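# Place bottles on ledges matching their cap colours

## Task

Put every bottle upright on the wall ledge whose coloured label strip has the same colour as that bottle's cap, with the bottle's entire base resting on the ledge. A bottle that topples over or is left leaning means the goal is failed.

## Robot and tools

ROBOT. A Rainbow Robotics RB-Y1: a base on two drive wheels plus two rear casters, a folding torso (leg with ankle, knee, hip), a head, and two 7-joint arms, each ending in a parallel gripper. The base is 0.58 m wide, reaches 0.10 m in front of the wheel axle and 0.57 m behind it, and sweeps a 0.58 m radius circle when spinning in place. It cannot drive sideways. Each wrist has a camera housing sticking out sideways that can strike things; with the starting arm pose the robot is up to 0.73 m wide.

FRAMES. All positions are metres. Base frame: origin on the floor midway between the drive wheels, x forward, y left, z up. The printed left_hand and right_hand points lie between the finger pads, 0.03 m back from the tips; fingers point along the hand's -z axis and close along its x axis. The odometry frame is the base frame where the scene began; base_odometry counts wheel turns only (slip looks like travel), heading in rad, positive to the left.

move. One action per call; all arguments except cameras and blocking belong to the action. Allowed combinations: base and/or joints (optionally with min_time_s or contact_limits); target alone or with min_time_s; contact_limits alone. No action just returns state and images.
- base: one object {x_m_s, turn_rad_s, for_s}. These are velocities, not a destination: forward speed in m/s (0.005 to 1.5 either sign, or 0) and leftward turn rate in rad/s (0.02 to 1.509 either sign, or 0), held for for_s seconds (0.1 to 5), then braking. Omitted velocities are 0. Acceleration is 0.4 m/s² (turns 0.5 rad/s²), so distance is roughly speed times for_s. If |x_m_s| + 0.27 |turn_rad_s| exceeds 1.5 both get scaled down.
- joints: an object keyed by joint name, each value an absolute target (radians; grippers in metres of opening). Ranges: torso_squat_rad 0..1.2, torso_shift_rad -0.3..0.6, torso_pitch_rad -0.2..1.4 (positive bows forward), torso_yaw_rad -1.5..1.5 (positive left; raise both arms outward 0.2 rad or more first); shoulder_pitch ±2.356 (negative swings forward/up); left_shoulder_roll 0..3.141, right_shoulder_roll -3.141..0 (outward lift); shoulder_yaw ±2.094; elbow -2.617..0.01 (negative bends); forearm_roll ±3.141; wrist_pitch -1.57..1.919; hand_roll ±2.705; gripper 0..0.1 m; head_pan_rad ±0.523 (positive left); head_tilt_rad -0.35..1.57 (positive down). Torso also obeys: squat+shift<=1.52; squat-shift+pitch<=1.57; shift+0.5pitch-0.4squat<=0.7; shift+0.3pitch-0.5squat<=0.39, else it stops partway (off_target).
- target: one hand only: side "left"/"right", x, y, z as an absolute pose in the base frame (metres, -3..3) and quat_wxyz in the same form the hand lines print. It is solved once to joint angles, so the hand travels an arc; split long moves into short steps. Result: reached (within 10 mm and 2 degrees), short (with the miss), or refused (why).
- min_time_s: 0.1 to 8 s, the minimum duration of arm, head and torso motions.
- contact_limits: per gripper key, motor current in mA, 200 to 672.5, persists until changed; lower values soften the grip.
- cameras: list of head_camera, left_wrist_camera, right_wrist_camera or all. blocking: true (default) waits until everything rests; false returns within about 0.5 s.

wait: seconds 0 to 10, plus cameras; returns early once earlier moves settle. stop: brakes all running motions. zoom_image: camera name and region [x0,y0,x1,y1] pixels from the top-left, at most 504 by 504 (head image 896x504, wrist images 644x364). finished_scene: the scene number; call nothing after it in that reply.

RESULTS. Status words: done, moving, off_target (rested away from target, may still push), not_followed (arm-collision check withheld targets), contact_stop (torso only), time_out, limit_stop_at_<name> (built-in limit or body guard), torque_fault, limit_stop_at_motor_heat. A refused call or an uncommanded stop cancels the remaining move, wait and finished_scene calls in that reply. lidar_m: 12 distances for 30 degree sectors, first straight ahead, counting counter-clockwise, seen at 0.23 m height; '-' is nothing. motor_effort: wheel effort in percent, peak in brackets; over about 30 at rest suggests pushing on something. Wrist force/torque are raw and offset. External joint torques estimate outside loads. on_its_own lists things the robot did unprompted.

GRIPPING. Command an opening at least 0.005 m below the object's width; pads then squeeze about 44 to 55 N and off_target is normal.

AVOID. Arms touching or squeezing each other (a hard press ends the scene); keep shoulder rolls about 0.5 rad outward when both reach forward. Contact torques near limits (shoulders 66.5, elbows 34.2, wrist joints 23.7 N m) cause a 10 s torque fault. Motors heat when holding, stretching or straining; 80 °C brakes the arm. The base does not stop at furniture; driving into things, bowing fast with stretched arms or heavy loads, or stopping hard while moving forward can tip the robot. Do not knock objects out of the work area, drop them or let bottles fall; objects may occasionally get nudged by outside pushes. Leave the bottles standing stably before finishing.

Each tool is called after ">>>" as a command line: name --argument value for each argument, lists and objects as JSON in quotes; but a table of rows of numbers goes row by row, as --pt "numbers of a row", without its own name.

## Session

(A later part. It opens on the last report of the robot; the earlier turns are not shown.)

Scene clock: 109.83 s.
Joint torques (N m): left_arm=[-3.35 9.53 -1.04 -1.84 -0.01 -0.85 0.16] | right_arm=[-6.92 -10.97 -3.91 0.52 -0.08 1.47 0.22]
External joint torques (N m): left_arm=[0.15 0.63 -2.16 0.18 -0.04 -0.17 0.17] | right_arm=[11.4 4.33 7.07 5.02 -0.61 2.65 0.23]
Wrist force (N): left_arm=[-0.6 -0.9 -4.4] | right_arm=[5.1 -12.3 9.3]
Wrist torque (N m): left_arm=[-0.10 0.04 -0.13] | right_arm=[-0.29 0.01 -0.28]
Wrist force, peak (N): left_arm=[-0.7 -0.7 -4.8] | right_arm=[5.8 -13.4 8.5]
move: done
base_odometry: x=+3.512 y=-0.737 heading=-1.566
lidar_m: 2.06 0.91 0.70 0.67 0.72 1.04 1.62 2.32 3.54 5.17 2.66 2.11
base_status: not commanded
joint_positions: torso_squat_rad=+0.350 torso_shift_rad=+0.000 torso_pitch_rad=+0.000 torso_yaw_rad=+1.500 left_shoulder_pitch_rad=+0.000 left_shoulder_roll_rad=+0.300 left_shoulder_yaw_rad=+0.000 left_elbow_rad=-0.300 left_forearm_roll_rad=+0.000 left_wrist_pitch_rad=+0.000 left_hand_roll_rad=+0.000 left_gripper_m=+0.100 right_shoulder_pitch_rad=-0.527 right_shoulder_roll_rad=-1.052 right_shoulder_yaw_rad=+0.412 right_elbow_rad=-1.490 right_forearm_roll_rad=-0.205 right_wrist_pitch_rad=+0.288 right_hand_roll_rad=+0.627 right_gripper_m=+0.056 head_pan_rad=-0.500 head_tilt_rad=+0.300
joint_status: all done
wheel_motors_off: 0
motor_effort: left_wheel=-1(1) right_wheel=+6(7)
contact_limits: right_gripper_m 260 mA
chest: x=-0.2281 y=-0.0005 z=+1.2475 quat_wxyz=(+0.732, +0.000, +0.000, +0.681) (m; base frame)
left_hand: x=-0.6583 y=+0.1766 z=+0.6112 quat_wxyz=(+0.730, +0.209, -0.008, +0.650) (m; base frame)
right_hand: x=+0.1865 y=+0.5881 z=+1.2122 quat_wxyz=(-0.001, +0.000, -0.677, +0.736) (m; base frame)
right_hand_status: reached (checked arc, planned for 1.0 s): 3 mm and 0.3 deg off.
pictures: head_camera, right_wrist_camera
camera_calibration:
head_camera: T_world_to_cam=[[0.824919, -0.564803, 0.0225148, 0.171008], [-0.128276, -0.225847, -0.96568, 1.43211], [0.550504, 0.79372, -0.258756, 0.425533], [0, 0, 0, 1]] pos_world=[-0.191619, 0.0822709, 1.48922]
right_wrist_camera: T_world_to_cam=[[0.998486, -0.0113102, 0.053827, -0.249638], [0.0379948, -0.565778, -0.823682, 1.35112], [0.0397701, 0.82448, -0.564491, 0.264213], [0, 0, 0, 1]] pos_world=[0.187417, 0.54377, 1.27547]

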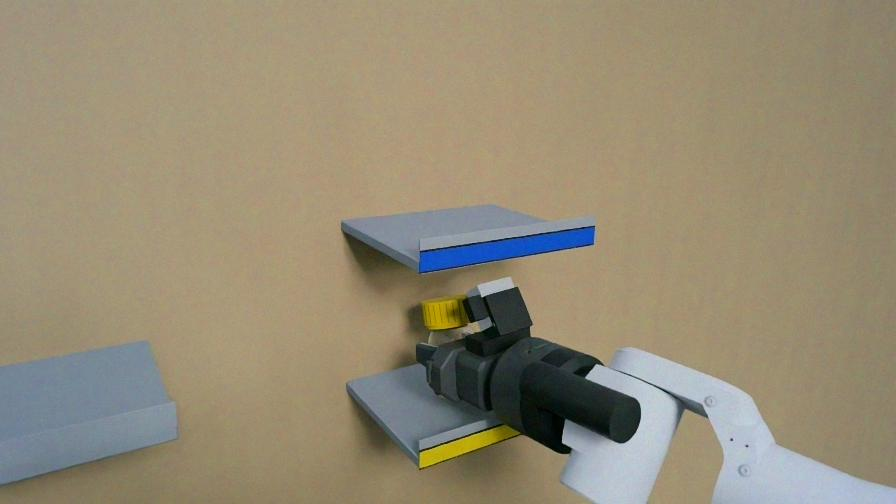

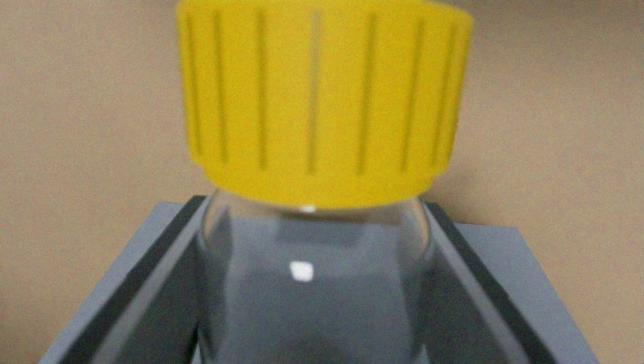

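>>> move --contact_limits '{"right_gripper_m": 200}'

>>> wait --seconds 0.5 --cameras '["head_camera", "right_wrist_camera"]'

Scene clock: 111.00 s.
Joint torques (N m): left_arm=[-3.68 9.53 -1.25 -1.87 -0.04 -0.68 0.09] | right_arm=[-6.52 -10.92 -4.23 0.56 -0.1 1.38 0.21]
External joint torques (N m): left_arm=[-0.19 0.63 -2.37 0.15 -0.07 0 0.1] | right_arm=[11.8 4.38 6.75 5.05 -0.64 2.56 0.22]
Wrist force (N): left_arm=[-0.5 -0.7 -4.5] | right_arm=[4.3 -12.4 7.0]
Wrist torque (N m): left_arm=[-0.12 0.06 -0.14] | right_arm=[-0.41 -0.04 -0.31]
Wrist force, peak (N): left_arm=[-0.8 -1.0 -4.8] | right_arm=[4.9 -13.1 9.2]
base_odometry: x=+3.512 y=-0.737 heading=-1.566
lidar_m: 2.06 0.91 0.69 0.68 0.72 1.04 1.62 2.32 3.54 5.17 2.66 2.11
base_status: not commanded
joint_positions: torso_squat_rad=+0.350 torso_shift_rad=+0.000 torso_pitch_rad=+0.000 torso_yaw_rad=+1.500 left_shoulder_pitch_rad=+0.000 left_shoulder_roll_rad=+0.300 left_shoulder_yaw_rad=+0.000 left_elbow_rad=-0.300 left_forearm_roll_rad=+0.000 left_wrist_pitch_rad=+0.000 left_hand_roll_rad=+0.000 left_gripper_m=+0.100 right_shoulder_pitch_rad=-0.527 right_shoulder_roll_rad=-1.052 right_shoulder_yaw_rad=+0.412 right_elbow_rad=-1.490 right_forearm_roll_rad=-0.205 right_wrist_pitch_rad=+0.288 right_hand_roll_rad=+0.627 right_gripper_m=+0.056 head_pan_rad=-0.500 head_tilt_rad=+0.300
joint_status: not commanded
wheel_motors_off: 0
motor_effort: left_wheel=-1(1) right_wheel=+6(7)
contact_limits: right_gripper_m 200 mA
chest: x=-0.2281 y=-0.0005 z=+1.2475 quat_wxyz=(+0.732, +0.000, +0.000, +0.681) (m; base frame)
left_hand: x=-0.6583 y=+0.1766 z=+0.6112 quat_wxyz=(+0.730, +0.209, -0.008, +0.650) (m; base frame)
right_hand: x=+0.1865 y=+0.5881 z=+1.2123 quat_wxyz=(-0.001, +0.000, -0.677, +0.736) (m; base frame)
pictures: none

Scene clock: 111.50 s.
Joint torques (N m): left_arm=[-3.62 9.93 -1.02 -1.89 -0.13 -0.67 0.18] | right_arm=[-7.16 -11.15 -3.9 0.61 -0.28 1.51 0.1]
External joint torques (N m): left_arm=[-0.12 1.04 -2.14 0.13 -0.17 0.01 0.19] | right_arm=[11.16 4.15 7.08 5.1 -0.82 2.69 0.11]
Wrist force (N): left_arm=[-0.5 -0.6 -4.7] | right_arm=[5.2 -13.4 7.0]
Wrist torque (N m): left_arm=[-0.12 0.06 -0.13] | right_arm=[-0.29 0.03 -0.28]
Wrist force, peak (N): left_arm=[-1.0 -0.7 -4.9] | right_arm=[5.2 -13.4 7.0]
base_odometry: x=+3.512 y=-0.737 heading=-1.566
lidar_m: 2.06 0.91 0.69 0.68 0.72 1.04 1.62 2.32 3.55 5.17 2.66 2.11
base_status: not commanded
joint_positions: torso_squat_rad=+0.350 torso_shift_rad=+0.000 torso_pitch_rad=+0.000 torso_yaw_rad=+1.500 left_shoulder_pitch_rad=+0.000 left_shoulder_roll_rad=+0.300 left_shoulder_yaw_rad=+0.000 left_elbow_rad=-0.300 left_forearm_roll_rad=+0.000 left_wrist_pitch_rad=+0.000 left_hand_roll_rad=+0.000 left_gripper_m=+0.100 right_shoulder_pitch_rad=-0.527 right_shoulder_roll_rad=-1.052 right_shoulder_yaw_rad=+0.412 right_elbow_rad=-1.490 right_forearm_roll_rad=-0.205 right_wrist_pitch_rad=+0.288 right_hand_roll_rad=+0.627 right_gripper_m=+0.056 head_pan_rad=-0.500 head_tilt_rad=+0.300
joint_status: not commanded
wheel_motors_off: 0
motor_effort: left_wheel=-1(1) right_wheel=+6(7)
contact_limits: right_gripper_m 200 mA
chest: x=-0.2281 y=-0.0005 z=+1.2475 quat_wxyz=(+0.732, +0.000, +0.000, +0.681) (m; base frame)
left_hand: x=-0.6583 y=+0.1766 z=+0.6112 quat_wxyz=(+0.730, +0.209, -0.008, +0.650) (m; base frame)
right_hand: x=+0.1865 y=+0.5881 z=+1.2123 quat_wxyz=(-0.001, +0.000, -0.677, +0.736) (m; base frame)
wait: 0.50 s; at rest by 0.27 s
pictures: head_camera, right_wrist_camera
camera_calibration:
head_camera: T_world_to_cam=[[0.824919, -0.564803, 0.0225148, 0.171008], [-0.128276, -0.225847, -0.96568, 1.43211], [0.550504, 0.79372, -0.258756, 0.425533], [0, 0, 0, 1]] pos_world=[-0.191619, 0.0822709, 1.48922]
right_wrist_camera: T_world_to_cam=[[0.998486, -0.0113102, 0.053827, -0.249638], [0.0379948, -0.565778, -0.823682, 1.35112], [0.0397701, 0.82448, -0.564491, 0.264213], [0, 0, 0, 1]] pos_world=[0.187417, 0.54377, 1.27547]

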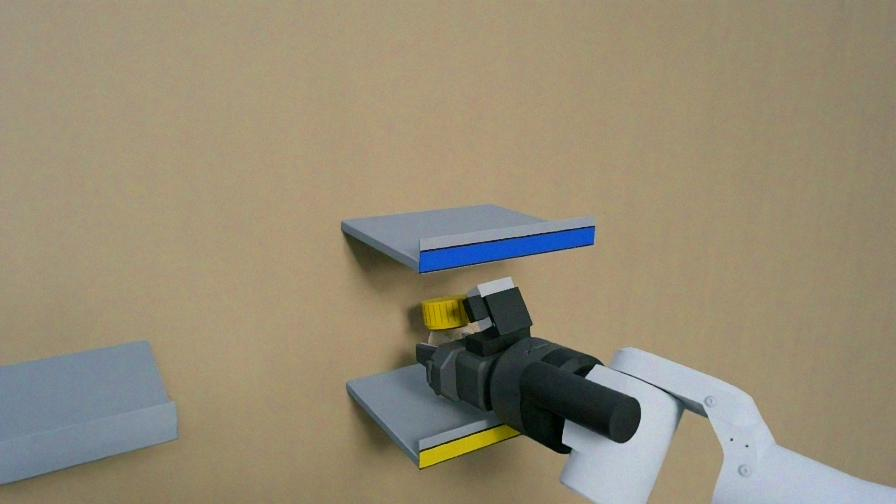

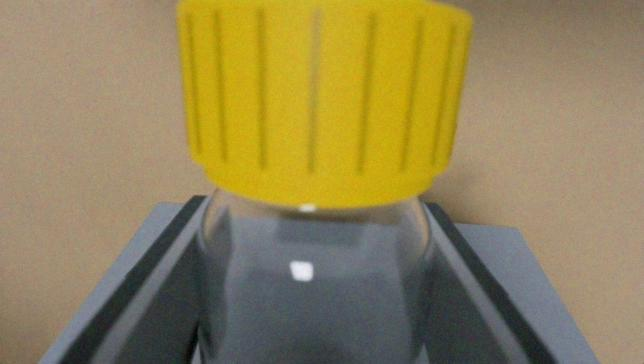

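>>> move --target '{"side": "right", "x": 0.187, "y": 0.571, "z": 1.204, "quat_wxyz": [0, 0, -0.6756, 0.7373]}' --min_time_s 1.5 --cameras '["head_camera", "right_wrist_camera"]'

Scene clock: 114.87 s.
Joint torques (N m): left_arm=[-3.55 10.11 -0.97 -1.81 -0.13 -0.67 0.12] | right_arm=[-9.65 -17.22 -7.83 -1.82 0.22 0.71 -0.23]
External joint torques (N m): left_arm=[-0.06 1.21 -2.08 0.21 -0.17 0.01 0.13] | right_arm=[7.61 -1.84 3.26 2.79 -0.34 1.85 -0.22]
Wrist force (N): left_arm=[-0.8 -0.8 -4.6] | right_arm=[5.7 -3.1 -1.5]
Wrist torque (N m): left_arm=[-0.10 0.02 -0.13] | right_arm=[-0.31 0.01 -0.02]
Wrist force, peak (N): left_arm=[-0.6 -0.9 -4.9] | right_arm=[5.4 -13.0 7.6]
move: done
base_odometry: x=+3.512 y=-0.737 heading=-1.566
lidar_m: 2.06 0.92 0.69 0.68 0.72 1.03 1.62 2.32 3.54 5.16 2.66 2.11
base_status: not commanded
joint_positions: torso_squat_rad=+0.350 torso_shift_rad=+0.000 torso_pitch_rad=+0.000 torso_yaw_rad=+1.500 left_shoulder_pitch_rad=+0.000 left_shoulder_roll_rad=+0.300 left_shoulder_yaw_rad=+0.000 left_elbow_rad=-0.300 left_forearm_roll_rad=+0.000 left_wrist_pitch_rad=+0.000 left_hand_roll_rad=+0.000 left_gripper_m=+0.100 right_shoulder_pitch_rad=-0.444 right_shoulder_roll_rad=-1.063 right_shoulder_yaw_rad=+0.364 right_elbow_rad=-1.570 right_forearm_roll_rad=-0.169 right_wrist_pitch_rad=+0.305 right_hand_roll_rad=+0.602 right_gripper_m=+0.056 head_pan_rad=-0.500 head_tilt_rad=+0.300
joint_status: all done
wheel_motors_off: 0
motor_effort: left_wheel=-1(1) right_wheel=+6(7)
contact_limits: right_gripper_m 200 mA
chest: x=-0.2281 y=-0.0004 z=+1.2475 quat_wxyz=(+0.732, +0.000, +0.000, +0.681) (m; base frame)
left_hand: x=-0.6583 y=+0.1766 z=+0.6112 quat_wxyz=(+0.730, +0.209, -0.008, +0.650) (m; base frame)
right_hand: x=+0.1864 y=+0.5715 z=+1.2052 quat_wxyz=(-0.001, +0.001, -0.676, +0.737) (m; base frame)
right_hand_status: reached (checked arc, planned for 1.5 s): 1 mm and 0.1 deg off.
pictures: head_camera, right_wrist_camera
camera_calibration:
head_camera: T_world_to_cam=[[0.824944, -0.564759, 0.0226791, 0.171017], [-0.128241, -0.226098, -0.965626, 1.43211], [0.550473, 0.79368, -0.258944, 0.425626], [0, 0, 0, 1]] pos_world=[-0.191719, 0.0825714, 1.48922]
right_wrist_camera: T_world_to_cam=[[0.998548, -0.0107924, 0.0527806, -0.248405], [0.0373028, -0.56835, -0.821941, 1.33548], [0.0388686, 0.822716, -0.567122, 0.278193], [0, 0, 0, 1]] pos_world=[0.187414, 0.527465, 1.26856]

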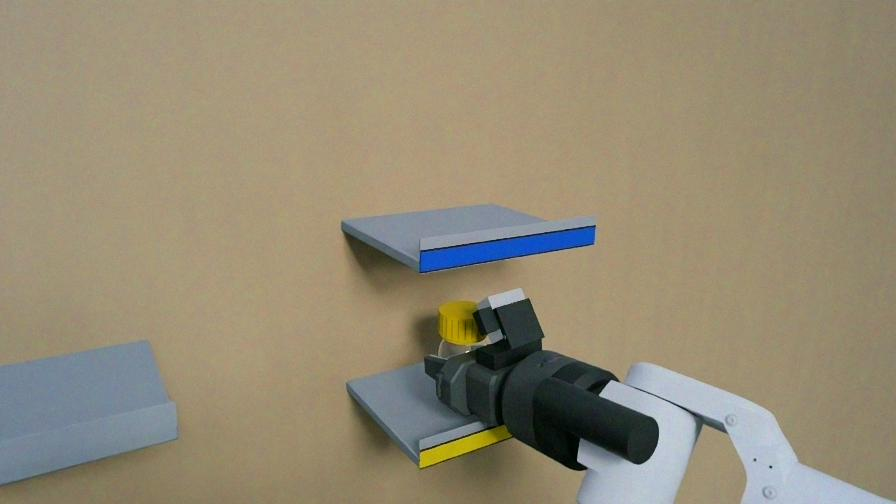

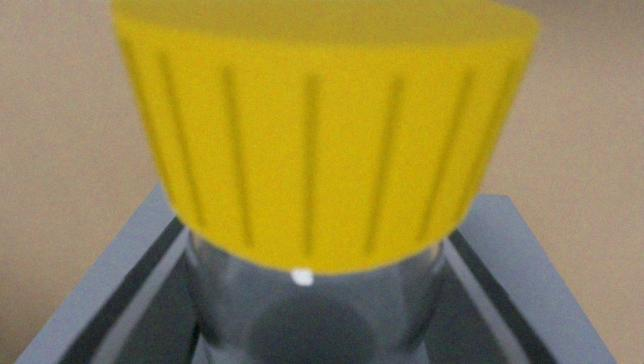

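>>> move --joints '{"right_gripper_m": 0.08}' --cameras '["head_camera", "right_wrist_camera"]'

Scene clock: 116.00 s.
Joint torques (N m): left_arm=[-3.62 9.87 -1.21 -1.77 -0.07 -0.67 0.11] | right_arm=[-15.13 -17.11 -8.47 -3.73 0.45 -0.89 -0.37]
External joint torques (N m): left_arm=[-0.15 0.97 -2.33 0.25 -0.11 0.01 0.12] | right_arm=[2.11 -1.72 2.61 0.88 -0.11 0.25 -0.36]
Wrist force (N): left_arm=[-0.6 -0.6 -4.6] | right_arm=[3.2 4.0 0.3]
Wrist torque (N m): left_arm=[-0.14 0.05 -0.13] | right_arm=[-0.21 0.06 -0.07]
Wrist force, peak (N): left_arm=[-0.6 -0.8 -4.8] | right_arm=[6.2 -3.3 -1.5]
move: done
base_odometry: x=+3.512 y=-0.737 heading=-1.566
lidar_m: 2.07 0.92 0.70 0.68 0.72 1.04 1.62 2.33 3.55 5.17 2.66 2.11
base_status: not commanded
joint_positions: torso_squat_rad=+0.350 torso_shift_rad=+0.000 torso_pitch_rad=+0.000 torso_yaw_rad=+1.500 left_shoulder_pitch_rad=+0.000 left_shoulder_roll_rad=+0.300 left_shoulder_yaw_rad=+0.000 left_elbow_rad=-0.300 left_forearm_roll_rad=+0.000 left_wrist_pitch_rad=+0.000 left_hand_roll_rad=+0.000 left_gripper_m=+0.100 right_shoulder_pitch_rad=-0.443 right_shoulder_roll_rad=-1.063 right_shoulder_yaw_rad=+0.364 right_elbow_rad=-1.569 right_forearm_roll_rad=-0.169 right_wrist_pitch_rad=+0.306 right_hand_roll_rad=+0.602 right_gripper_m=+0.080 head_pan_rad=-0.500 head_tilt_rad=+0.300
joint_status: all done
wheel_motors_off: 0
motor_effort: left_wheel=-1(1) right_wheel=+7(7)
contact_limits: right_gripper_m 200 mA
chest: x=-0.2280 y=-0.0003 z=+1.2475 quat_wxyz=(+0.732, +0.000, +0.000, +0.681) (m; base frame)
left_hand: x=-0.6583 y=+0.1766 z=+0.6112 quat_wxyz=(+0.730, +0.209, -0.008, +0.650) (m; base frame)
right_hand: x=+0.1870 y=+0.5713 z=+1.2042 quat_wxyz=(+0.000, +0.000, -0.676, +0.737) (m; base frame)
pictures: head_camera, right_wrist_camera
camera_calibration:
head_camera: T_world_to_cam=[[0.824912, -0.564806, 0.0226678, 0.170949], [-0.128381, -0.226255, -0.965571, 1.43203], [0.550489, 0.793601, -0.259151, 0.425888], [0, 0, 0, 1]] pos_world=[-0.191619, 0.0825721, 1.48922]
right_wrist_camera: T_world_to_cam=[[0.998542, -0.0118903, 0.0526482, -0.248112], [0.0364981, -0.569856, -0.820933, 1.33433], [0.039763, 0.821658, -0.568592, 0.28], [0, 0, 0, 1]] pos_world=[0.187916, 0.527359, 1.26766]

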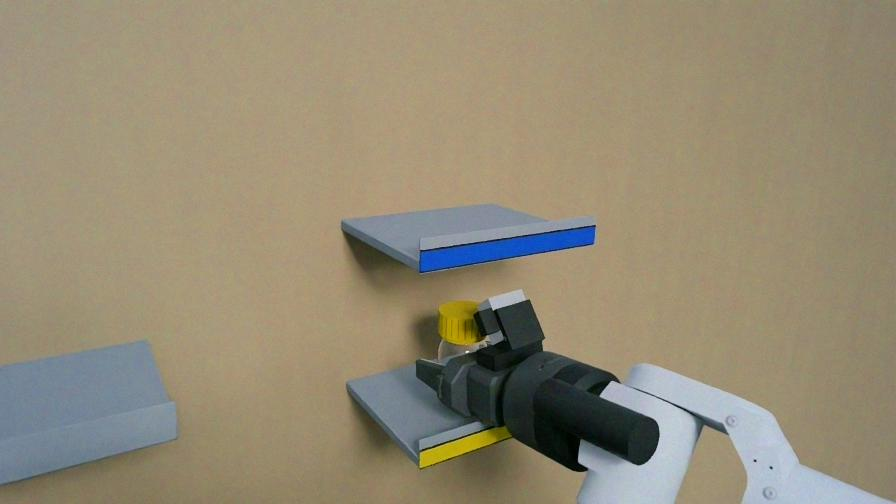

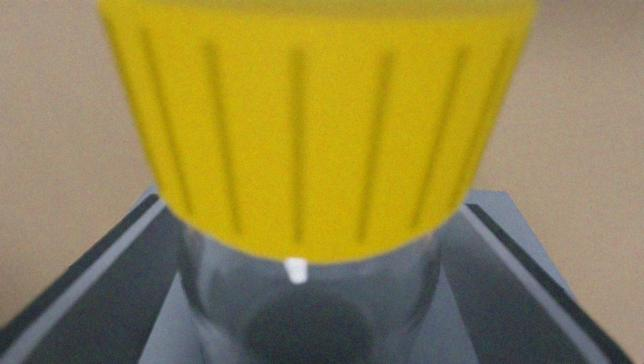

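>>> move --target '{"side": "right", "x": 0.187, "y": 0.50, "z": 1.207, "quat_wxyz": [0, 0, -0.6756, 0.7373]}' --min_time_s 0.9

>>> move --target '{"side": "right", "x": 0.187, "y": 0.40, "z": 1.21, "quat_wxyz": [0, 0, -0.6756, 0.7373]}' --min_time_s 0.9 --cameras '["head_camera", "right_wrist_camera"]'

Scene clock: 117.87 s.
Joint torques (N m): left_arm=[-3.51 10.1 -1.45 -1.9 -0.05 -0.71 0.08] | right_arm=[-10.96 -17.64 -10.83 -3.93 0.48 -0.86 -0.07]
External joint torques (N m): left_arm=[-0.03 1.2 -2.56 0.11 -0.09 -0.03 0.1] | right_arm=[1.84 -2.18 0.53 0.3 -0.22 0.05 -0.06]
Wrist force (N): left_arm=[-0.7 -0.6 -4.6] | right_arm=[2.6 4.1 1.2]
Wrist torque (N m): left_arm=[-0.13 0.05 -0.14] | right_arm=[-0.12 0.06 -0.01]
Wrist force, peak (N): left_arm=[-0.9 -0.7 -4.9] | right_arm=[3.3 5.6 0.9]
move: done
base_odometry: x=+3.512 y=-0.737 heading=-1.566
lidar_m: 2.07 0.91 0.70 0.68 0.71 1.04 1.61 2.31 3.54 5.17 2.66 2.11
base_status: not commanded
joint_positions: torso_squat_rad=+0.350 torso_shift_rad=+0.000 torso_pitch_rad=+0.000 torso_yaw_rad=+1.500 left_shoulder_pitch_rad=+0.000 left_shoulder_roll_rad=+0.300 left_shoulder_yaw_rad=+0.000 left_elbow_rad=-0.300 left_forearm_roll_rad=+0.000 left_wrist_pitch_rad=+0.000 left_hand_roll_rad=+0.000 left_gripper_m=+0.100 right_shoulder_pitch_rad=-0.118 right_shoulder_roll_rad=-1.165 right_shoulder_yaw_rad=+0.170 right_elbow_rad=-1.895 right_forearm_roll_rad=-0.072 right_wrist_pitch_rad=+0.374 right_hand_roll_rad=+0.467 right_gripper_m=+0.080 head_pan_rad=-0.500 head_tilt_rad=+0.300
joint_status: all done
wheel_motors_off: 0
motor_effort: left_wheel=-1(1) right_wheel=+5(8)
contact_limits: right_gripper_m 200 mA
chest: x=-0.2280 y=-0.0002 z=+1.2475 quat_wxyz=(+0.732, +0.000, +0.000, +0.681) (m; base frame)
left_hand: x=-0.6583 y=+0.1766 z=+0.6112 quat_wxyz=(+0.730, +0.209, -0.008, +0.650) (m; base frame)
right_hand: x=+0.1873 y=+0.5002 z=+1.2072 quat_wxyz=(+0.000, +0.000, -0.675, +0.738) (m; base frame)
right_hand_status: reached (checked arc, planned for 0.9 s): 0 mm and 0.1 deg off.
pictures: none

Scene clock: 119.10 s.
Joint torques (N m): left_arm=[-3.81 10.06 -1.45 -1.87 -0.06 -0.77 0.08] | right_arm=[-4.74 -15 -9.72 -3.32 0.63 -0.6 0.02]
External joint torques (N m): left_arm=[-0.33 1.16 -2.56 0.14 -0.1 -0.09 0.09] | right_arm=[1.6 -2.01 0.68 0.81 -0.05 0.1 0.03]
Wrist force (N): left_arm=[-0.8 -0.5 -4.5] | right_arm=[2.8 3.9 -0.3]
Wrist torque (N m): left_arm=[-0.14 0.01 -0.14] | right_arm=[-0.20 0.06 -0.08]
Wrist force, peak (N): left_arm=[-0.8 -0.5 -4.8] | right_arm=[3.3 5.5 0.4]
move: done
base_odometry: x=+3.512 y=-0.737 heading=-1.566
lidar_m: 2.06 0.91 0.69 0.68 0.71 1.04 1.62 2.32 3.54 5.17 2.67 2.11
base_status: not commanded
joint_positions: torso_squat_rad=+0.350 torso_shift_rad=+0.000 torso_pitch_rad=+0.000 torso_yaw_rad=+1.500 left_shoulder_pitch_rad=+0.000 left_shoulder_roll_rad=+0.300 left_shoulder_yaw_rad=+0.000 left_elbow_rad=-0.300 left_forearm_roll_rad=+0.000 left_wrist_pitch_rad=+0.000 left_hand_roll_rad=+0.000 left_gripper_m=+0.100 right_shoulder_pitch_rad=+0.425 right_shoulder_roll_rad=-1.183 right_shoulder_yaw_rad=-0.199 right_elbow_rad=-2.244 right_forearm_roll_rad=+0.034 right_wrist_pitch_rad=+0.357 right_hand_roll_rad=+0.349 right_gripper_m=+0.080 head_pan_rad=-0.500 head_tilt_rad=+0.300
joint_status: all done
wheel_motors_off: 0
motor_effort: left_wheel=-1(1) right_wheel=+6(7)
contact_limits: right_gripper_m 200 mA
chest: x=-0.2280 y=-0.0002 z=+1.2475 quat_wxyz=(+0.732, +0.000, +0.000, +0.681) (m; base frame)
left_hand: x=-0.6583 y=+0.1766 z=+0.6112 quat_wxyz=(+0.730, +0.209, -0.008, +0.650) (m; base frame)
right_hand: x=+0.1869 y=+0.4003 z=+1.2100 quat_wxyz=(+0.000, +0.000, -0.676, +0.737) (m; base frame)
right_hand_status: reached (checked arc, planned for 0.9 s): 0 mm and 0.0 deg off.
pictures: head_camera, right_wrist_camera
camera_calibration:
head_camera: T_world_to_cam=[[0.824921, -0.564791, 0.0227231, 0.1709], [-0.128386, -0.226365, -0.965544, 1.43196], [0.550474, 0.793581, -0.259244, 0.425786], [0, 0, 0, 1]] pos_world=[-0.191519, 0.0827724, 1.48912]
right_wrist_camera: T_world_to_cam=[[0.998526, -0.0123513, 0.0528507, -0.250443], [0.0363961, -0.569985, -0.820849, 1.2416], [0.0402627, 0.821562, -0.568695, 0.423879], [0, 0, 0, 1]] pos_world=[0.187818, 0.356357, 1.27346]

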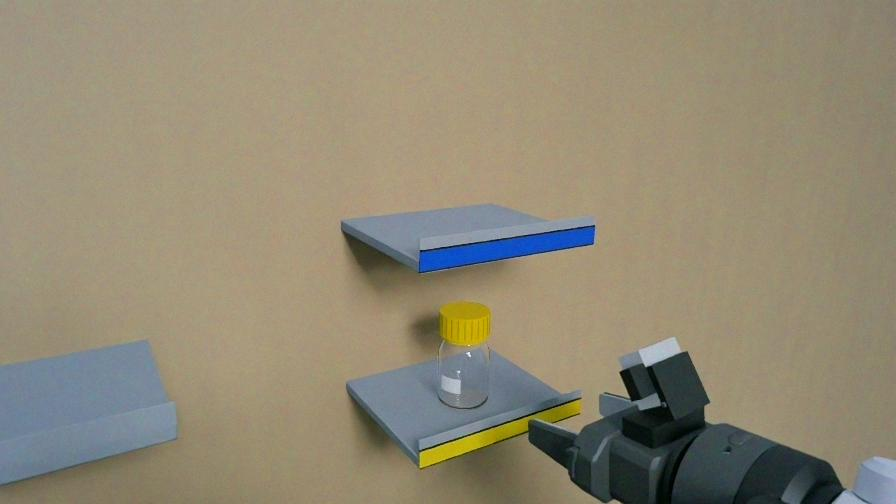

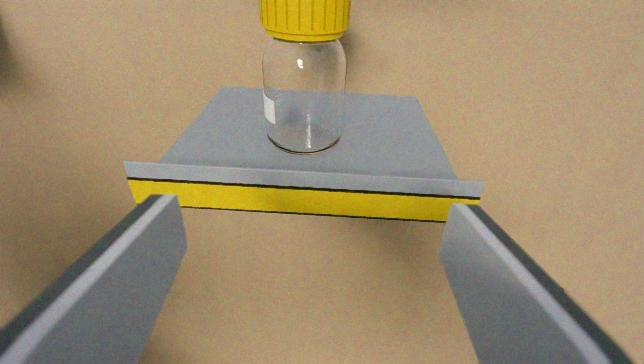

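>>> move --target '{"side": "left", "x": -0.68, "y": 0.30, "z": 1.08, "quat_wxyz": [0.7373, 0.6756, 0, 0]}' --min_time_s 2.5

>>> move --target '{"side": "left", "x": -0.655, "y": 0.40, "z": 1.395, "quat_wxyz": [0.7373, 0.6756, 0, 0]}' --min_time_s 1.8

>>> move --joints '{"head_pan_rad": 0.5}' --cameras '["head_camera", "left_wrist_camera"]'

Scene clock: 125.10 s.
Joint torques (N m): left_arm=[3.17 10.19 9.04 -7.41 0.25 -1.22 0.21] | right_arm=[-5.56 -14.74 -9.83 -3.59 0.71 -0.75 -0.1]
External joint torques (N m): left_arm=[0.2 1.3 0.71 -0.42 -0.33 -0.05 0.19] | right_arm=[0.78 -1.75 0.58 0.53 0.03 -0.06 -0.09]
Wrist force (N): left_arm=[0.9 -5.1 0.6] | right_arm=[3.2 4.2 -0.4]
Wrist torque (N m): left_arm=[0.18 0.13 -0.03] | right_arm=[-0.18 0.10 -0.05]
Wrist force, peak (N): left_arm=[0.7 -5.3 1.0] | right_arm=[3.2 5.4 1.0]
move: done
base_odometry: x=+3.512 y=-0.737 heading=-1.566
lidar_m: 2.06 0.92 0.70 0.68 0.72 1.04 1.62 2.32 3.54 5.17 2.66 2.11
base_status: not commanded
joint_positions: torso_squat_rad=+0.350 torso_shift_rad=+0.000 torso_pitch_rad=+0.000 torso_yaw_rad=+1.500 left_shoulder_pitch_rad=+0.899 left_shoulder_roll_rad=+0.614 left_shoulder_yaw_rad=+0.369 left_elbow_rad=-2.048 left_forearm_roll_rad=-0.174 left_wrist_pitch_rad=-0.272 left_hand_roll_rad=-0.606 left_gripper_m=+0.100 right_shoulder_pitch_rad=+0.425 right_shoulder_roll_rad=-1.183 right_shoulder_yaw_rad=-0.199 right_elbow_rad=-2.244 right_forearm_roll_rad=+0.034 right_wrist_pitch_rad=+0.357 right_hand_roll_rad=+0.349 right_gripper_m=+0.080 head_pan_rad=-0.500 head_tilt_rad=+0.300
joint_status: all done
wheel_motors_off: 0
motor_effort: left_wheel=+0(1) right_wheel=+6(8)
contact_limits: right_gripper_m 200 mA
chest: x=-0.2280 y=-0.0002 z=+1.2475 quat_wxyz=(+0.732, +0.000, +0.000, +0.681) (m; base frame)
left_hand: x=-0.6799 y=+0.2999 z=+1.0799 quat_wxyz=(+0.737, +0.676, +0.000, +0.000) (m; base frame)
left_hand_status: reached (checked arc, planned for 2.5 s): 0 mm and 0.1 deg off.
right_hand: x=+0.1869 y=+0.4003 z=+1.2100 quat_wxyz=(+0.000, +0.000, -0.676, +0.737) (m; base frame)
pictures: none

Scene clock: 127.23 s.
Joint torques (N m): left_arm=[-2.49 1.98 11.04 3.34 -0.7 -0.85 0.46] | right_arm=[-5.26 -14.53 -9.38 -3.67 0.6 -0.65 -0.07]
External joint torques (N m): left_arm=[0.15 0.73 0.74 -0.2 -0.25 -0.14 0.45] | right_arm=[1.08 -1.54 1.03 0.46 -0.08 0.04 -0.06]
Wrist force (N): left_arm=[0.9 -5.1 0.3] | right_arm=[3.7 4.7 0.6]
Wrist torque (N m): left_arm=[0.20 0.12 -0.15] | right_arm=[-0.27 0.15 -0.06]
Wrist force, peak (N): left_arm=[1.5 -5.8 0.5] | right_arm=[3.5 5.4 0.9]
move: done
base_odometry: x=+3.512 y=-0.737 heading=-1.566
lidar_m: 2.06 0.91 0.70 0.67 0.72 1.04 1.62 2.32 3.55 5.17 2.66 2.11
base_status: not commanded
joint_positions: torso_squat_rad=+0.350 torso_shift_rad=+0.000 torso_pitch_rad=+0.000 torso_yaw_rad=+1.500 left_shoulder_pitch_rad=+1.429 left_shoulder_roll_rad=+1.371 left_shoulder_yaw_rad=+1.515 left_elbow_rad=-2.310 left_forearm_roll_rad=+0.694 left_wrist_pitch_rad=+0.307 left_hand_roll_rad=-0.353 left_gripper_m=+0.100 right_shoulder_pitch_rad=+0.425 right_shoulder_roll_rad=-1.183 right_shoulder_yaw_rad=-0.199 right_elbow_rad=-2.244 right_forearm_roll_rad=+0.034 right_wrist_pitch_rad=+0.357 right_hand_roll_rad=+0.349 right_gripper_m=+0.080 head_pan_rad=-0.500 head_tilt_rad=+0.300
joint_status: all done
wheel_motors_off: 0
motor_effort: left_wheel=-1(1) right_wheel=+6(7)
contact_limits: right_gripper_m 200 mA
chest: x=-0.2280 y=-0.0002 z=+1.2475 quat_wxyz=(+0.732, +0.000, +0.000, +0.681) (m; base frame)
left_hand: x=-0.6547 y=+0.4002 z=+1.3952 quat_wxyz=(+0.735, +0.678, +0.001, +0.001) (m; base frame)
left_hand_status: reached (checked arc, planned for 1.8 s): 0 mm and 0.4 deg off.
right_hand: x=+0.1869 y=+0.4003 z=+1.2100 quat_wxyz=(+0.000, +0.000, -0.676, +0.737) (m; base frame)
pictures: none

Scene clock: 128.57 s.
Joint torques (N m): left_arm=[-2.45 1.78 10.95 3.42 -0.69 -0.85 0.51] | right_arm=[-5.77 -14.57 -9.28 -3.64 0.56 -0.52 -0.12]
External joint torques (N m): left_arm=[0.19 0.53 0.65 -0.11 -0.24 -0.14 0.5] | right_arm=[0.57 -1.58 1.13 0.48 -0.12 0.18 -0.11]
Wrist force (N): left_arm=[1.3 -5.1 0.7] | right_arm=[2.7 4.5 0.1]
Wrist torque (N m): left_arm=[0.18 0.18 -0.14] | right_arm=[-0.26 0.03 -0.04]
Wrist force, peak (N): left_arm=[1.1 -5.4 0.6] | right_arm=[3.8 4.7 0.5]
move: done
base_odometry: x=+3.512 y=-0.737 heading=-1.566
lidar_m: 2.07 0.92 0.69 0.68 0.72 1.05 1.62 2.32 3.55 5.17 2.66 2.11
base_status: not commanded
joint_positions: torso_squat_rad=+0.350 torso_shift_rad=+0.000 torso_pitch_rad=+0.000 torso_yaw_rad=+1.500 left_shoulder_pitch_rad=+1.429 left_shoulder_roll_rad=+1.371 left_shoulder_yaw_rad=+1.515 left_elbow_rad=-2.310 left_forearm_roll_rad=+0.694 left_wrist_pitch_rad=+0.307 left_hand_roll_rad=-0.353 left_gripper_m=+0.100 right_shoulder_pitch_rad=+0.425 right_shoulder_roll_rad=-1.183 right_shoulder_yaw_rad=-0.199 right_elbow_rad=-2.244 right_forearm_roll_rad=+0.034 right_wrist_pitch_rad=+0.357 right_hand_roll_rad=+0.349 right_gripper_m=+0.080 head_pan_rad=+0.500 head_tilt_rad=+0.300
joint_status: all done
wheel_motors_off: 0
motor_effort: left_wheel=-1(1) right_wheel=+6(8)
contact_limits: right_gripper_m 200 mA
chest: x=-0.2280 y=-0.0002 z=+1.2475 quat_wxyz=(+0.732, +0.000, +0.000, +0.681) (m; base frame)
left_hand: x=-0.6547 y=+0.4002 z=+1.3952 quat_wxyz=(+0.735, +0.678, +0.001, +0.001) (m; base frame)
right_hand: x=+0.1869 y=+0.4003 z=+1.2100 quat_wxyz=(+0.000, +0.000, -0.676, +0.737) (m; base frame)
pictures: head_camera, left_wrist_camera
camera_calibration:
head_camera: T_world_to_cam=[[0.920988, 0.388885, 0.0234286, 0.171084], [0.121679, -0.229999, -0.965554, 1.48867], [-0.370101, 0.892115, -0.259145, 0.21509], [0, 0, 0, 1]] pos_world=[-0.2591, 0.0839744, 1.48912]
left_wrist_camera: T_world_to_cam=[[0.999424, -0.033885, -0.00170009, 0.669131], [-0.0196086, -0.536003, -0.843988, 1.40651], [0.0276873, 0.843536, -0.536359, 0.503131], [0, 0, 0, 1]] pos_world=[-0.655097, 0.352159, 1.45807]

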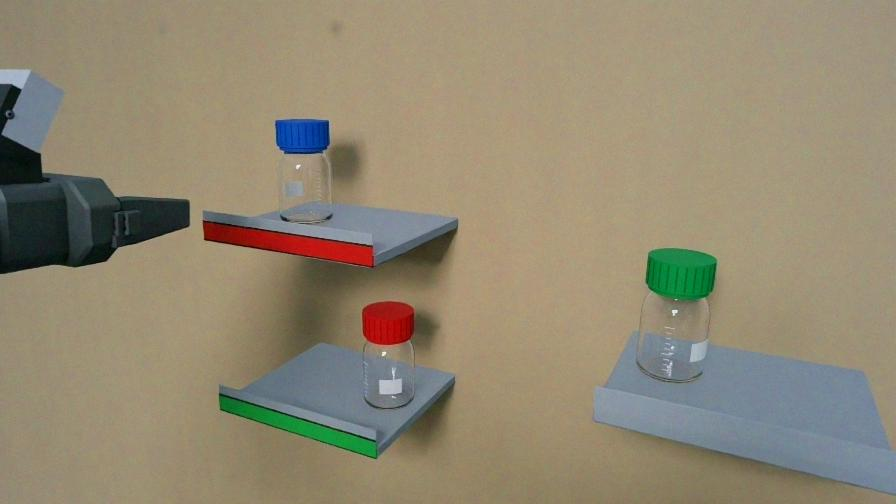

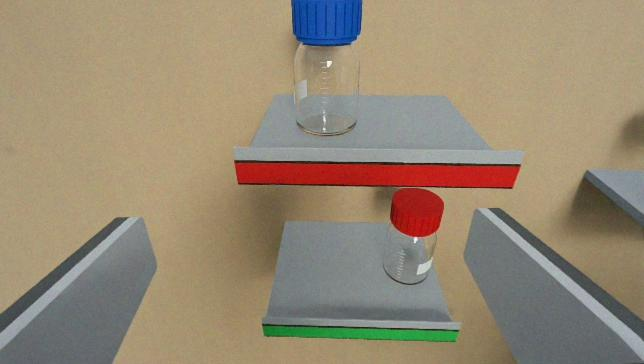

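>>> zoom_image --camera "left_wrist_camera" --region '[220, 0, 560, 200]'

Scaled by 1.482 from the camera's 644x364 image, which has a finer 1265x715 frame.

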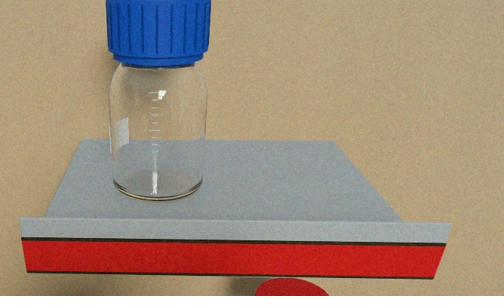

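>>> move --target '{"side": "left", "x": -0.642, "y": 0.51, "z": 1.387, "quat_wxyz": [0.7373, 0.6756, 0, 0]}' --min_time_s 1.2 --cameras '["head_camera", "left_wrist_camera"]'

Scene clock: 136.53 s.
Joint torques (N m): left_arm=[-10.91 1.28 9.93 4.22 -0.73 -0.13 0.3] | right_arm=[-5.56 -15.35 -9.7 -3.85 0.42 -0.73 -0.04]
External joint torques (N m): left_arm=[-1.2 0.86 -1.76 0.67 -0.08 -0.04 0.29] | right_arm=[0.78 -2.36 0.71 0.28 -0.26 -0.04 -0.03]
Wrist force (N): left_arm=[1.1 -5.0 0.7] | right_arm=[2.9 4.9 -0.1]
Wrist torque (N m): left_arm=[0.17 0.14 -0.14] | right_arm=[-0.26 0.06 -0.05]
Wrist force, peak (N): left_arm=[1.1 -5.4 0.8] | right_arm=[3.5 5.5 -0.3]
move: done
base_odometry: x=+3.512 y=-0.737 heading=-1.566
lidar_m: 2.07 0.92 0.70 0.68 0.73 1.04 1.62 2.32 3.54 5.17 2.67 2.11
base_status: not commanded
joint_positions: torso_squat_rad=+0.350 torso_shift_rad=+0.000 torso_pitch_rad=+0.000 torso_yaw_rad=+1.500 left_shoulder_pitch_rad=+1.329 left_shoulder_roll_rad=+1.796 left_shoulder_yaw_rad=+1.361 left_elbow_rad=-2.008 left_forearm_roll_rad=+0.390 left_wrist_pitch_rad=+0.381 left_hand_roll_rad=-0.042 left_gripper_m=+0.100 right_shoulder_pitch_rad=+0.425 right_shoulder_roll_rad=-1.183 right_shoulder_yaw_rad=-0.199 right_elbow_rad=-2.244 right_forearm_roll_rad=+0.034 right_wrist_pitch_rad=+0.357 right_hand_roll_rad=+0.349 right_gripper_m=+0.080 head_pan_rad=+0.500 head_tilt_rad=+0.300
joint_status: all done
wheel_motors_off: 0
motor_effort: left_wheel=+0(1) right_wheel=+6(7)
contact_limits: right_gripper_m 200 mA
chest: x=-0.2280 y=-0.0002 z=+1.2475 quat_wxyz=(+0.732, +0.000, +0.000, +0.681) (m; base frame)
left_hand: x=-0.6418 y=+0.5100 z=+1.3873 quat_wxyz=(+0.738, +0.675, +0.000, +0.000) (m; base frame)
left_hand_status: reached (checked arc, planned for 1.2 s): 0 mm and 0.2 deg off.
right_hand: x=+0.1869 y=+0.4003 z=+1.2100 quat_wxyz=(+0.000, +0.000, -0.676, +0.737) (m; base frame)
pictures: head_camera, left_wrist_camera
camera_calibration:
head_camera: T_world_to_cam=[[0.920987, 0.388887, 0.0234273, 0.171085], [0.121714, -0.230085, -0.965529, 1.48865], [-0.370092, 0.892092, -0.259238, 0.215233], [0, 0, 0, 1]] pos_world=[-0.2591, 0.0839747, 1.48912]
left_wrist_camera: T_world_to_cam=[[0.999303, -0.0372721, -0.00217271, 0.662341], [-0.022121, -0.544199, -0.838665, 1.45411], [0.0300764, 0.838128, -0.544644, 0.421772], [0, 0, 0, 1]] pos_world=[-0.642398, 0.462514, 1.45067]

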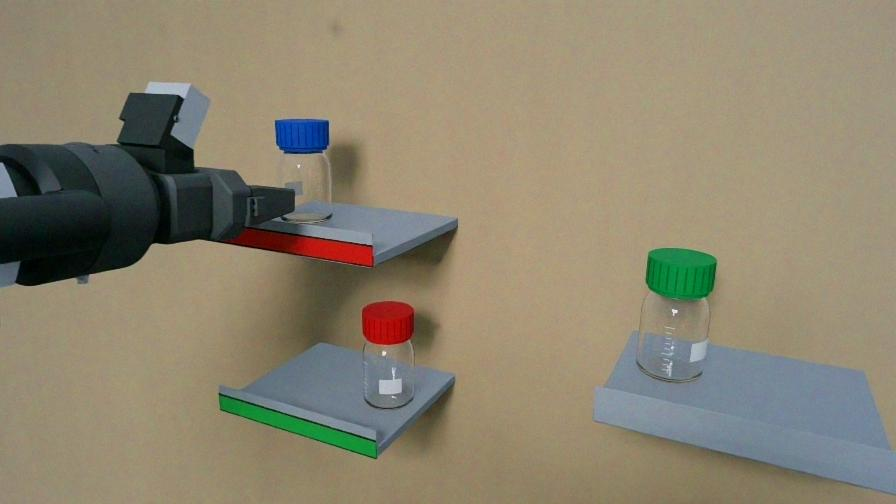

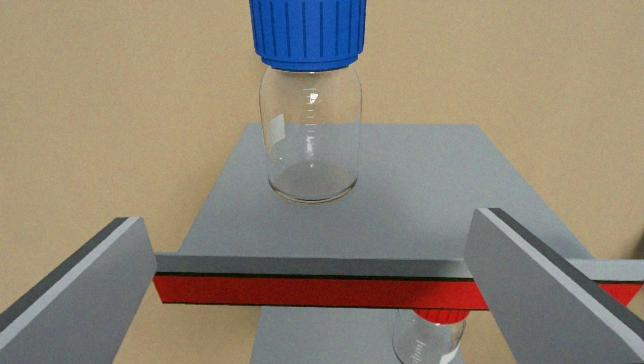

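>>> move --target '{"side": "left", "x": -0.642, "y": 0.575, "z": 1.382, "quat_wxyz": [0.7373, 0.6756, 0, 0]}' --min_time_s 0.8

>>> move --target '{"side": "left", "x": -0.642, "y": 0.638, "z": 1.381, "quat_wxyz": [0.7373, 0.6756, 0, 0]}' --min_time_s 0.8 --cameras '["head_camera", "left_wrist_camera"]'

Scene clock: 138.37 s.
Joint torques (N m): left_arm=[-14.14 -0.89 10.32 4.48 -0.62 0.21 0.4] | right_arm=[-5.08 -15.25 -9.85 -3.92 0.51 -0.62 0]
External joint torques (N m): left_arm=[-0.37 0.73 -1.51 0.46 -0.07 -0.07 0.38] | right_arm=[1.25 -2.27 0.56 0.21 -0.16 0.07 0.01]
Wrist force (N): left_arm=[1.0 -5.0 0.5] | right_arm=[2.6 4.3 0.5]
Wrist torque (N m): left_arm=[0.17 0.12 -0.15] | right_arm=[-0.21 0.01 -0.05]
Wrist force, peak (N): left_arm=[1.0 -5.9 0.5] | right_arm=[4.0 4.9 0.1]
move: done
base_odometry: x=+3.512 y=-0.737 heading=-1.566
lidar_m: 2.06 0.91 0.69 0.68 0.72 1.04 1.62 2.32 3.54 5.17 2.67 2.11
base_status: not commanded
joint_positions: torso_squat_rad=+0.350 torso_shift_rad=+0.000 torso_pitch_rad=+0.000 torso_yaw_rad=+1.500 left_shoulder_pitch_rad=+1.363 left_shoulder_roll_rad=+2.031 left_shoulder_yaw_rad=+1.331 left_elbow_rad=-1.743 left_forearm_roll_rad=+0.250 left_wrist_pitch_rad=+0.323 left_hand_roll_rad=+0.140 left_gripper_m=+0.100 right_shoulder_pitch_rad=+0.425 right_shoulder_roll_rad=-1.183 right_shoulder_yaw_rad=-0.199 right_elbow_rad=-2.244 right_forearm_roll_rad=+0.034 right_wrist_pitch_rad=+0.357 right_hand_roll_rad=+0.349 right_gripper_m=+0.080 head_pan_rad=+0.500 head_tilt_rad=+0.300
joint_status: all done
wheel_motors_off: 0
motor_effort: left_wheel=-1(1) right_wheel=+6(7)
contact_limits: right_gripper_m 200 mA
chest: x=-0.2280 y=-0.0002 z=+1.2475 quat_wxyz=(+0.732, +0.000, +0.000, +0.681) (m; base frame)
left_hand: x=-0.6417 y=+0.5750 z=+1.3823 quat_wxyz=(+0.738, +0.675, +0.000, +0.000) (m; base frame)
left_hand_status: reached (checked arc, planned for 0.8 s): 0 mm and 0.1 deg off.
right_hand: x=+0.1870 y=+0.4003 z=+1.2099 quat_wxyz=(+0.000, +0.000, -0.676, +0.737) (m; base frame)
pictures: none

Scene clock: 140.23 s.
Joint torques (N m): left_arm=[-18.04 -3.85 11.8 5.35 -0.49 0.54 0.45] | right_arm=[-5.67 -13.49 -9.42 -3.43 0.6 -0.56 0.07]
External joint torques (N m): left_arm=[-0.35 0.15 0.68 0.77 -0.15 0.08 0.44] | right_arm=[0.67 -0.5 0.99 0.69 -0.07 0.13 0.07]
Wrist force (N): left_arm=[0.8 -4.9 0.7] | right_arm=[3.2 4.0 -0.4]
Wrist torque (N m): left_arm=[0.17 0.10 -0.15] | right_arm=[-0.25 0.10 -0.08]
Wrist force, peak (N): left_arm=[2.1 -9.3 94.3] | right_arm=[4.6 5.5 -0.4]
move: done
base_odometry: x=+3.512 y=-0.738 heading=-1.566
lidar_m: 2.07 0.90 0.69 0.67 0.73 1.05 1.61 2.32 3.54 5.17 2.67 2.11
base_status: not commanded
joint_positions: torso_squat_rad=+0.350 torso_shift_rad=+0.000 torso_pitch_rad=+0.000 torso_yaw_rad=+1.500 left_shoulder_pitch_rad=+1.417 left_shoulder_roll_rad=+2.264 left_shoulder_yaw_rad=+1.338 left_elbow_rad=-1.417 left_forearm_roll_rad=+0.206 left_wrist_pitch_rad=+0.220 left_hand_roll_rad=+0.229 left_gripper_m=+0.100 right_shoulder_pitch_rad=+0.425 right_shoulder_roll_rad=-1.184 right_shoulder_yaw_rad=-0.199 right_elbow_rad=-2.244 right_forearm_roll_rad=+0.034 right_wrist_pitch_rad=+0.357 right_hand_roll_rad=+0.349 right_gripper_m=+0.080 head_pan_rad=+0.500 head_tilt_rad=+0.300
joint_status: all done
wheel_motors_off: 0
motor_effort: left_wheel=-5(40) right_wheel=-1(28)
contact_limits: right_gripper_m 200 mA
chest: x=-0.2279 y=-0.0002 z=+1.2475 quat_wxyz=(+0.732, +0.000, +0.000, +0.681) (m; base frame)
left_hand: x=-0.6419 y=+0.6379 z=+1.3811 quat_wxyz=(+0.738, +0.675, +0.000, +0.000) (m; base frame)
left_hand_status: reached (checked arc, planned for 0.8 s): 0 mm and 0.1 deg off.
right_hand: x=+0.1870 y=+0.4003 z=+1.2099 quat_wxyz=(+0.000, +0.000, -0.676, +0.737) (m; base frame)
pictures: head_camera, left_wrist_camera
camera_calibration:
head_camera: T_world_to_cam=[[0.920952, 0.388979, 0.0233044, 0.171159], [0.121596, -0.230045, -0.965554, 1.48864], [-0.370219, 0.892062, -0.259159, 0.215121], [0, 0, 0, 1]] pos_world=[-0.258999, 0.0839743, 1.48912]
left_wrist_camera: T_world_to_cam=[[0.999355, -0.0358583, -0.00206218, 0.66613], [-0.0212174, -0.543044, -0.839436, 1.51939], [0.0289809, 0.838938, -0.543454, 0.308324], [0, 0, 0, 1]] pos_world=[-0.642399, 0.59032, 1.44437]

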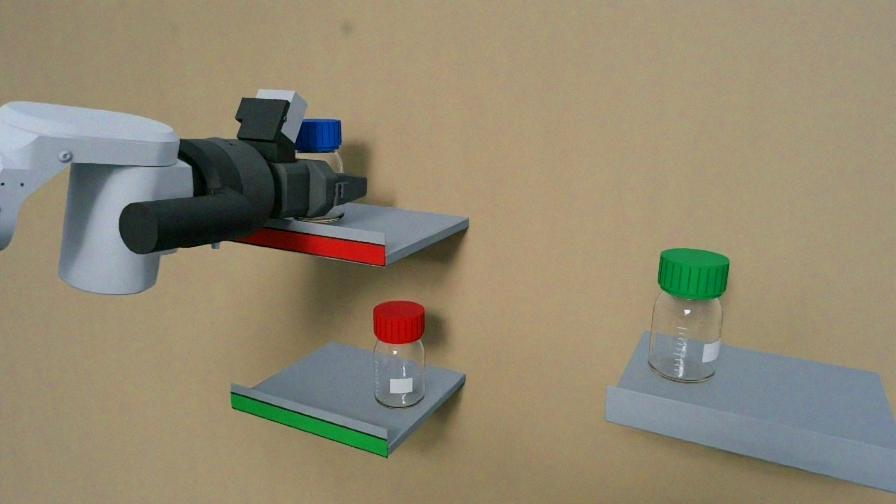

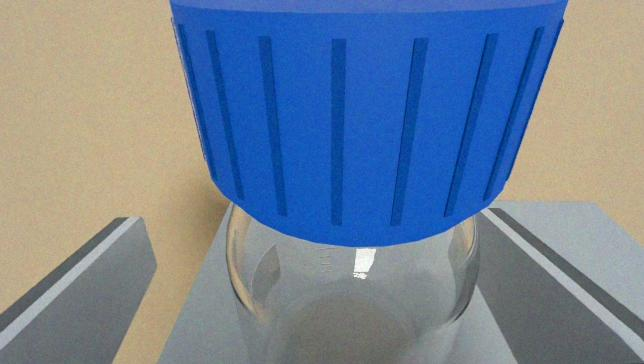

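>>> zoom_image --camera "head_camera" --region '[170, 80, 490, 280]'

>>> wait --seconds 0.3 --cameras '["all"]'

Scaled by 1.575 from the camera's 896x504 image, which has a finer 1280x720 frame.

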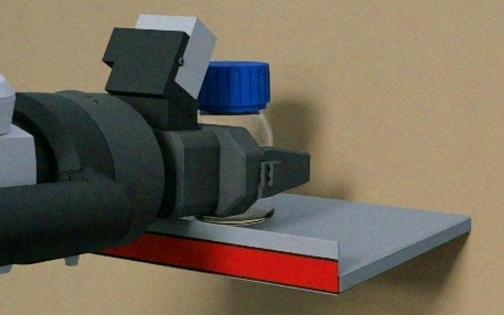

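Scene clock: 144.03 s.
Joint torques (N m): left_arm=[-18.11 -3.96 11.93 5.34 -0.48 0.59 0.36] | right_arm=[-5.92 -14.12 -9.44 -3.68 0.66 -0.42 -0.02]
External joint torques (N m): left_arm=[-0.43 0.05 0.81 0.75 -0.14 0.13 0.35] | right_arm=[0.42 -1.14 0.97 0.44 -0.02 0.27 -0.01]
Wrist force (N): left_arm=[0.9 -4.7 0.4] | right_arm=[3.5 4.6 0.3]
Wrist torque (N m): left_arm=[0.15 0.12 -0.17] | right_arm=[-0.27 0.13 -0.05]
Wrist force, peak (N): left_arm=[1.1 -5.0 0.6] | right_arm=[4.0 5.0 0.7]
base_odometry: x=+3.512 y=-0.738 heading=-1.566
lidar_m: 2.06 0.91 0.70 0.68 0.72 1.05 1.61 2.32 3.54 5.17 2.67 2.11
base_status: not commanded
joint_positions: torso_squat_rad=+0.350 torso_shift_rad=+0.000 torso_pitch_rad=+0.000 torso_yaw_rad=+1.500 left_shoulder_pitch_rad=+1.417 left_shoulder_roll_rad=+2.264 left_shoulder_yaw_rad=+1.338 left_elbow_rad=-1.417 left_forearm_roll_rad=+0.206 left_wrist_pitch_rad=+0.220 left_hand_roll_rad=+0.229 left_gripper_m=+0.100 right_shoulder_pitch_rad=+0.425 right_shoulder_roll_rad=-1.184 right_shoulder_yaw_rad=-0.199 right_elbow_rad=-2.244 right_forearm_roll_rad=+0.034 right_wrist_pitch_rad=+0.357 right_hand_roll_rad=+0.349 right_gripper_m=+0.080 head_pan_rad=+0.500 head_tilt_rad=+0.300
joint_status: all done
wheel_motors_off: 0
motor_effort: left_wheel=-4(40) right_wheel=-3(28)
contact_limits: right_gripper_m 200 mA
chest: x=-0.2280 y=-0.0002 z=+1.2475 quat_wxyz=(+0.732, +0.000, +0.000, +0.681) (m; base frame)
left_hand: x=-0.6419 y=+0.6379 z=+1.3811 quat_wxyz=(+0.738, +0.675, +0.000, +0.000) (m; base frame)
left_hand_status: reached (checked arc, planned for 0.8 s): 0 mm and 0.1 deg off.
right_hand: x=+0.1870 y=+0.4003 z=+1.2099 quat_wxyz=(+0.000, +0.000, -0.676, +0.737) (m; base frame)
wait: 0.30 s; at rest from the start
pictures: head_camera, left_wrist_camera, right_wrist_camera
camera_calibration:
head_camera: T_world_to_cam=[[0.920952, 0.388979, 0.0233044, 0.171159], [0.121596, -0.230045, -0.965554, 1.48864], [-0.370219, 0.892062, -0.259159, 0.215121], [0, 0, 0, 1]] pos_world=[-0.258999, 0.0839743, 1.48912]
left_wrist_camera: T_world_to_cam=[[0.999355, -0.0358583, -0.00206218, 0.66613], [-0.0212174, -0.543044, -0.839436, 1.51939], [0.0289809, 0.838938, -0.543454, 0.308324], [0, 0, 0, 1]] pos_world=[-0.642399, 0.59032, 1.44437]
right_wrist_camera: T_world_to_cam=[[0.998526, -0.0123466, 0.0528499, -0.250538], [0.0363925, -0.570099, -0.820769, 1.24146], [0.0402634, 0.821483, -0.56881, 0.423992], [0, 0, 0, 1]] pos_world=[0.187918, 0.356357, 1.27336]

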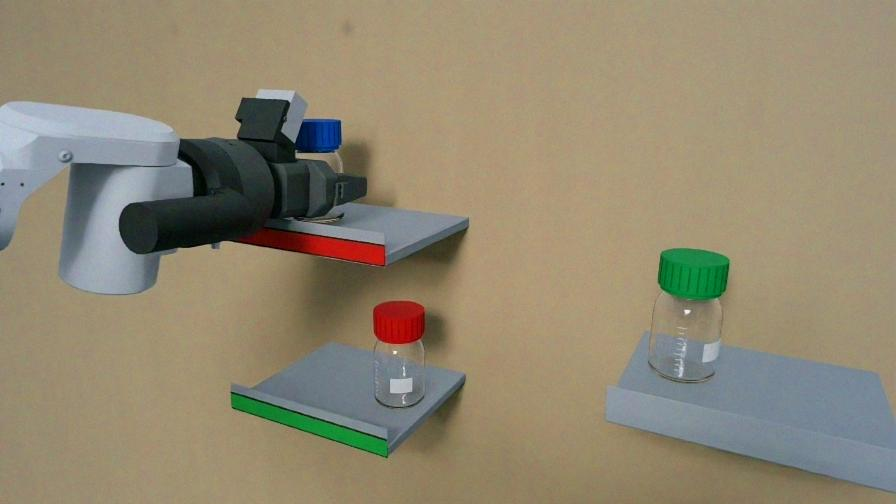

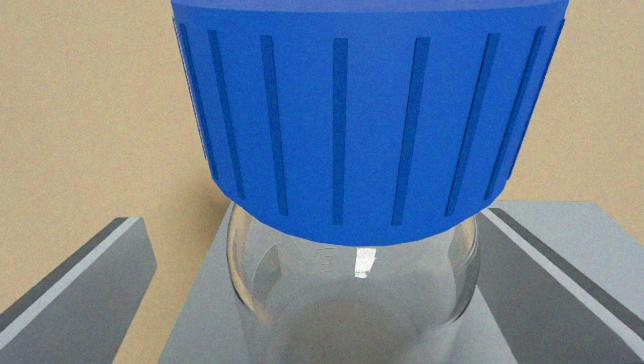

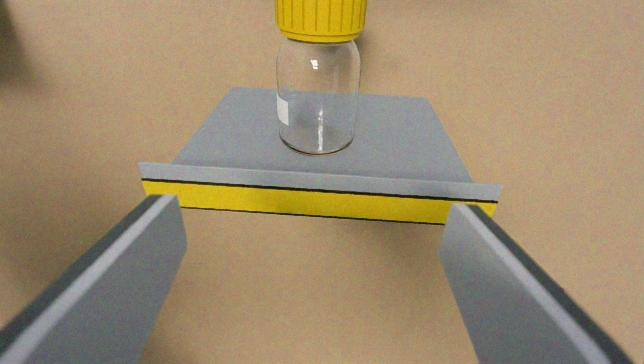

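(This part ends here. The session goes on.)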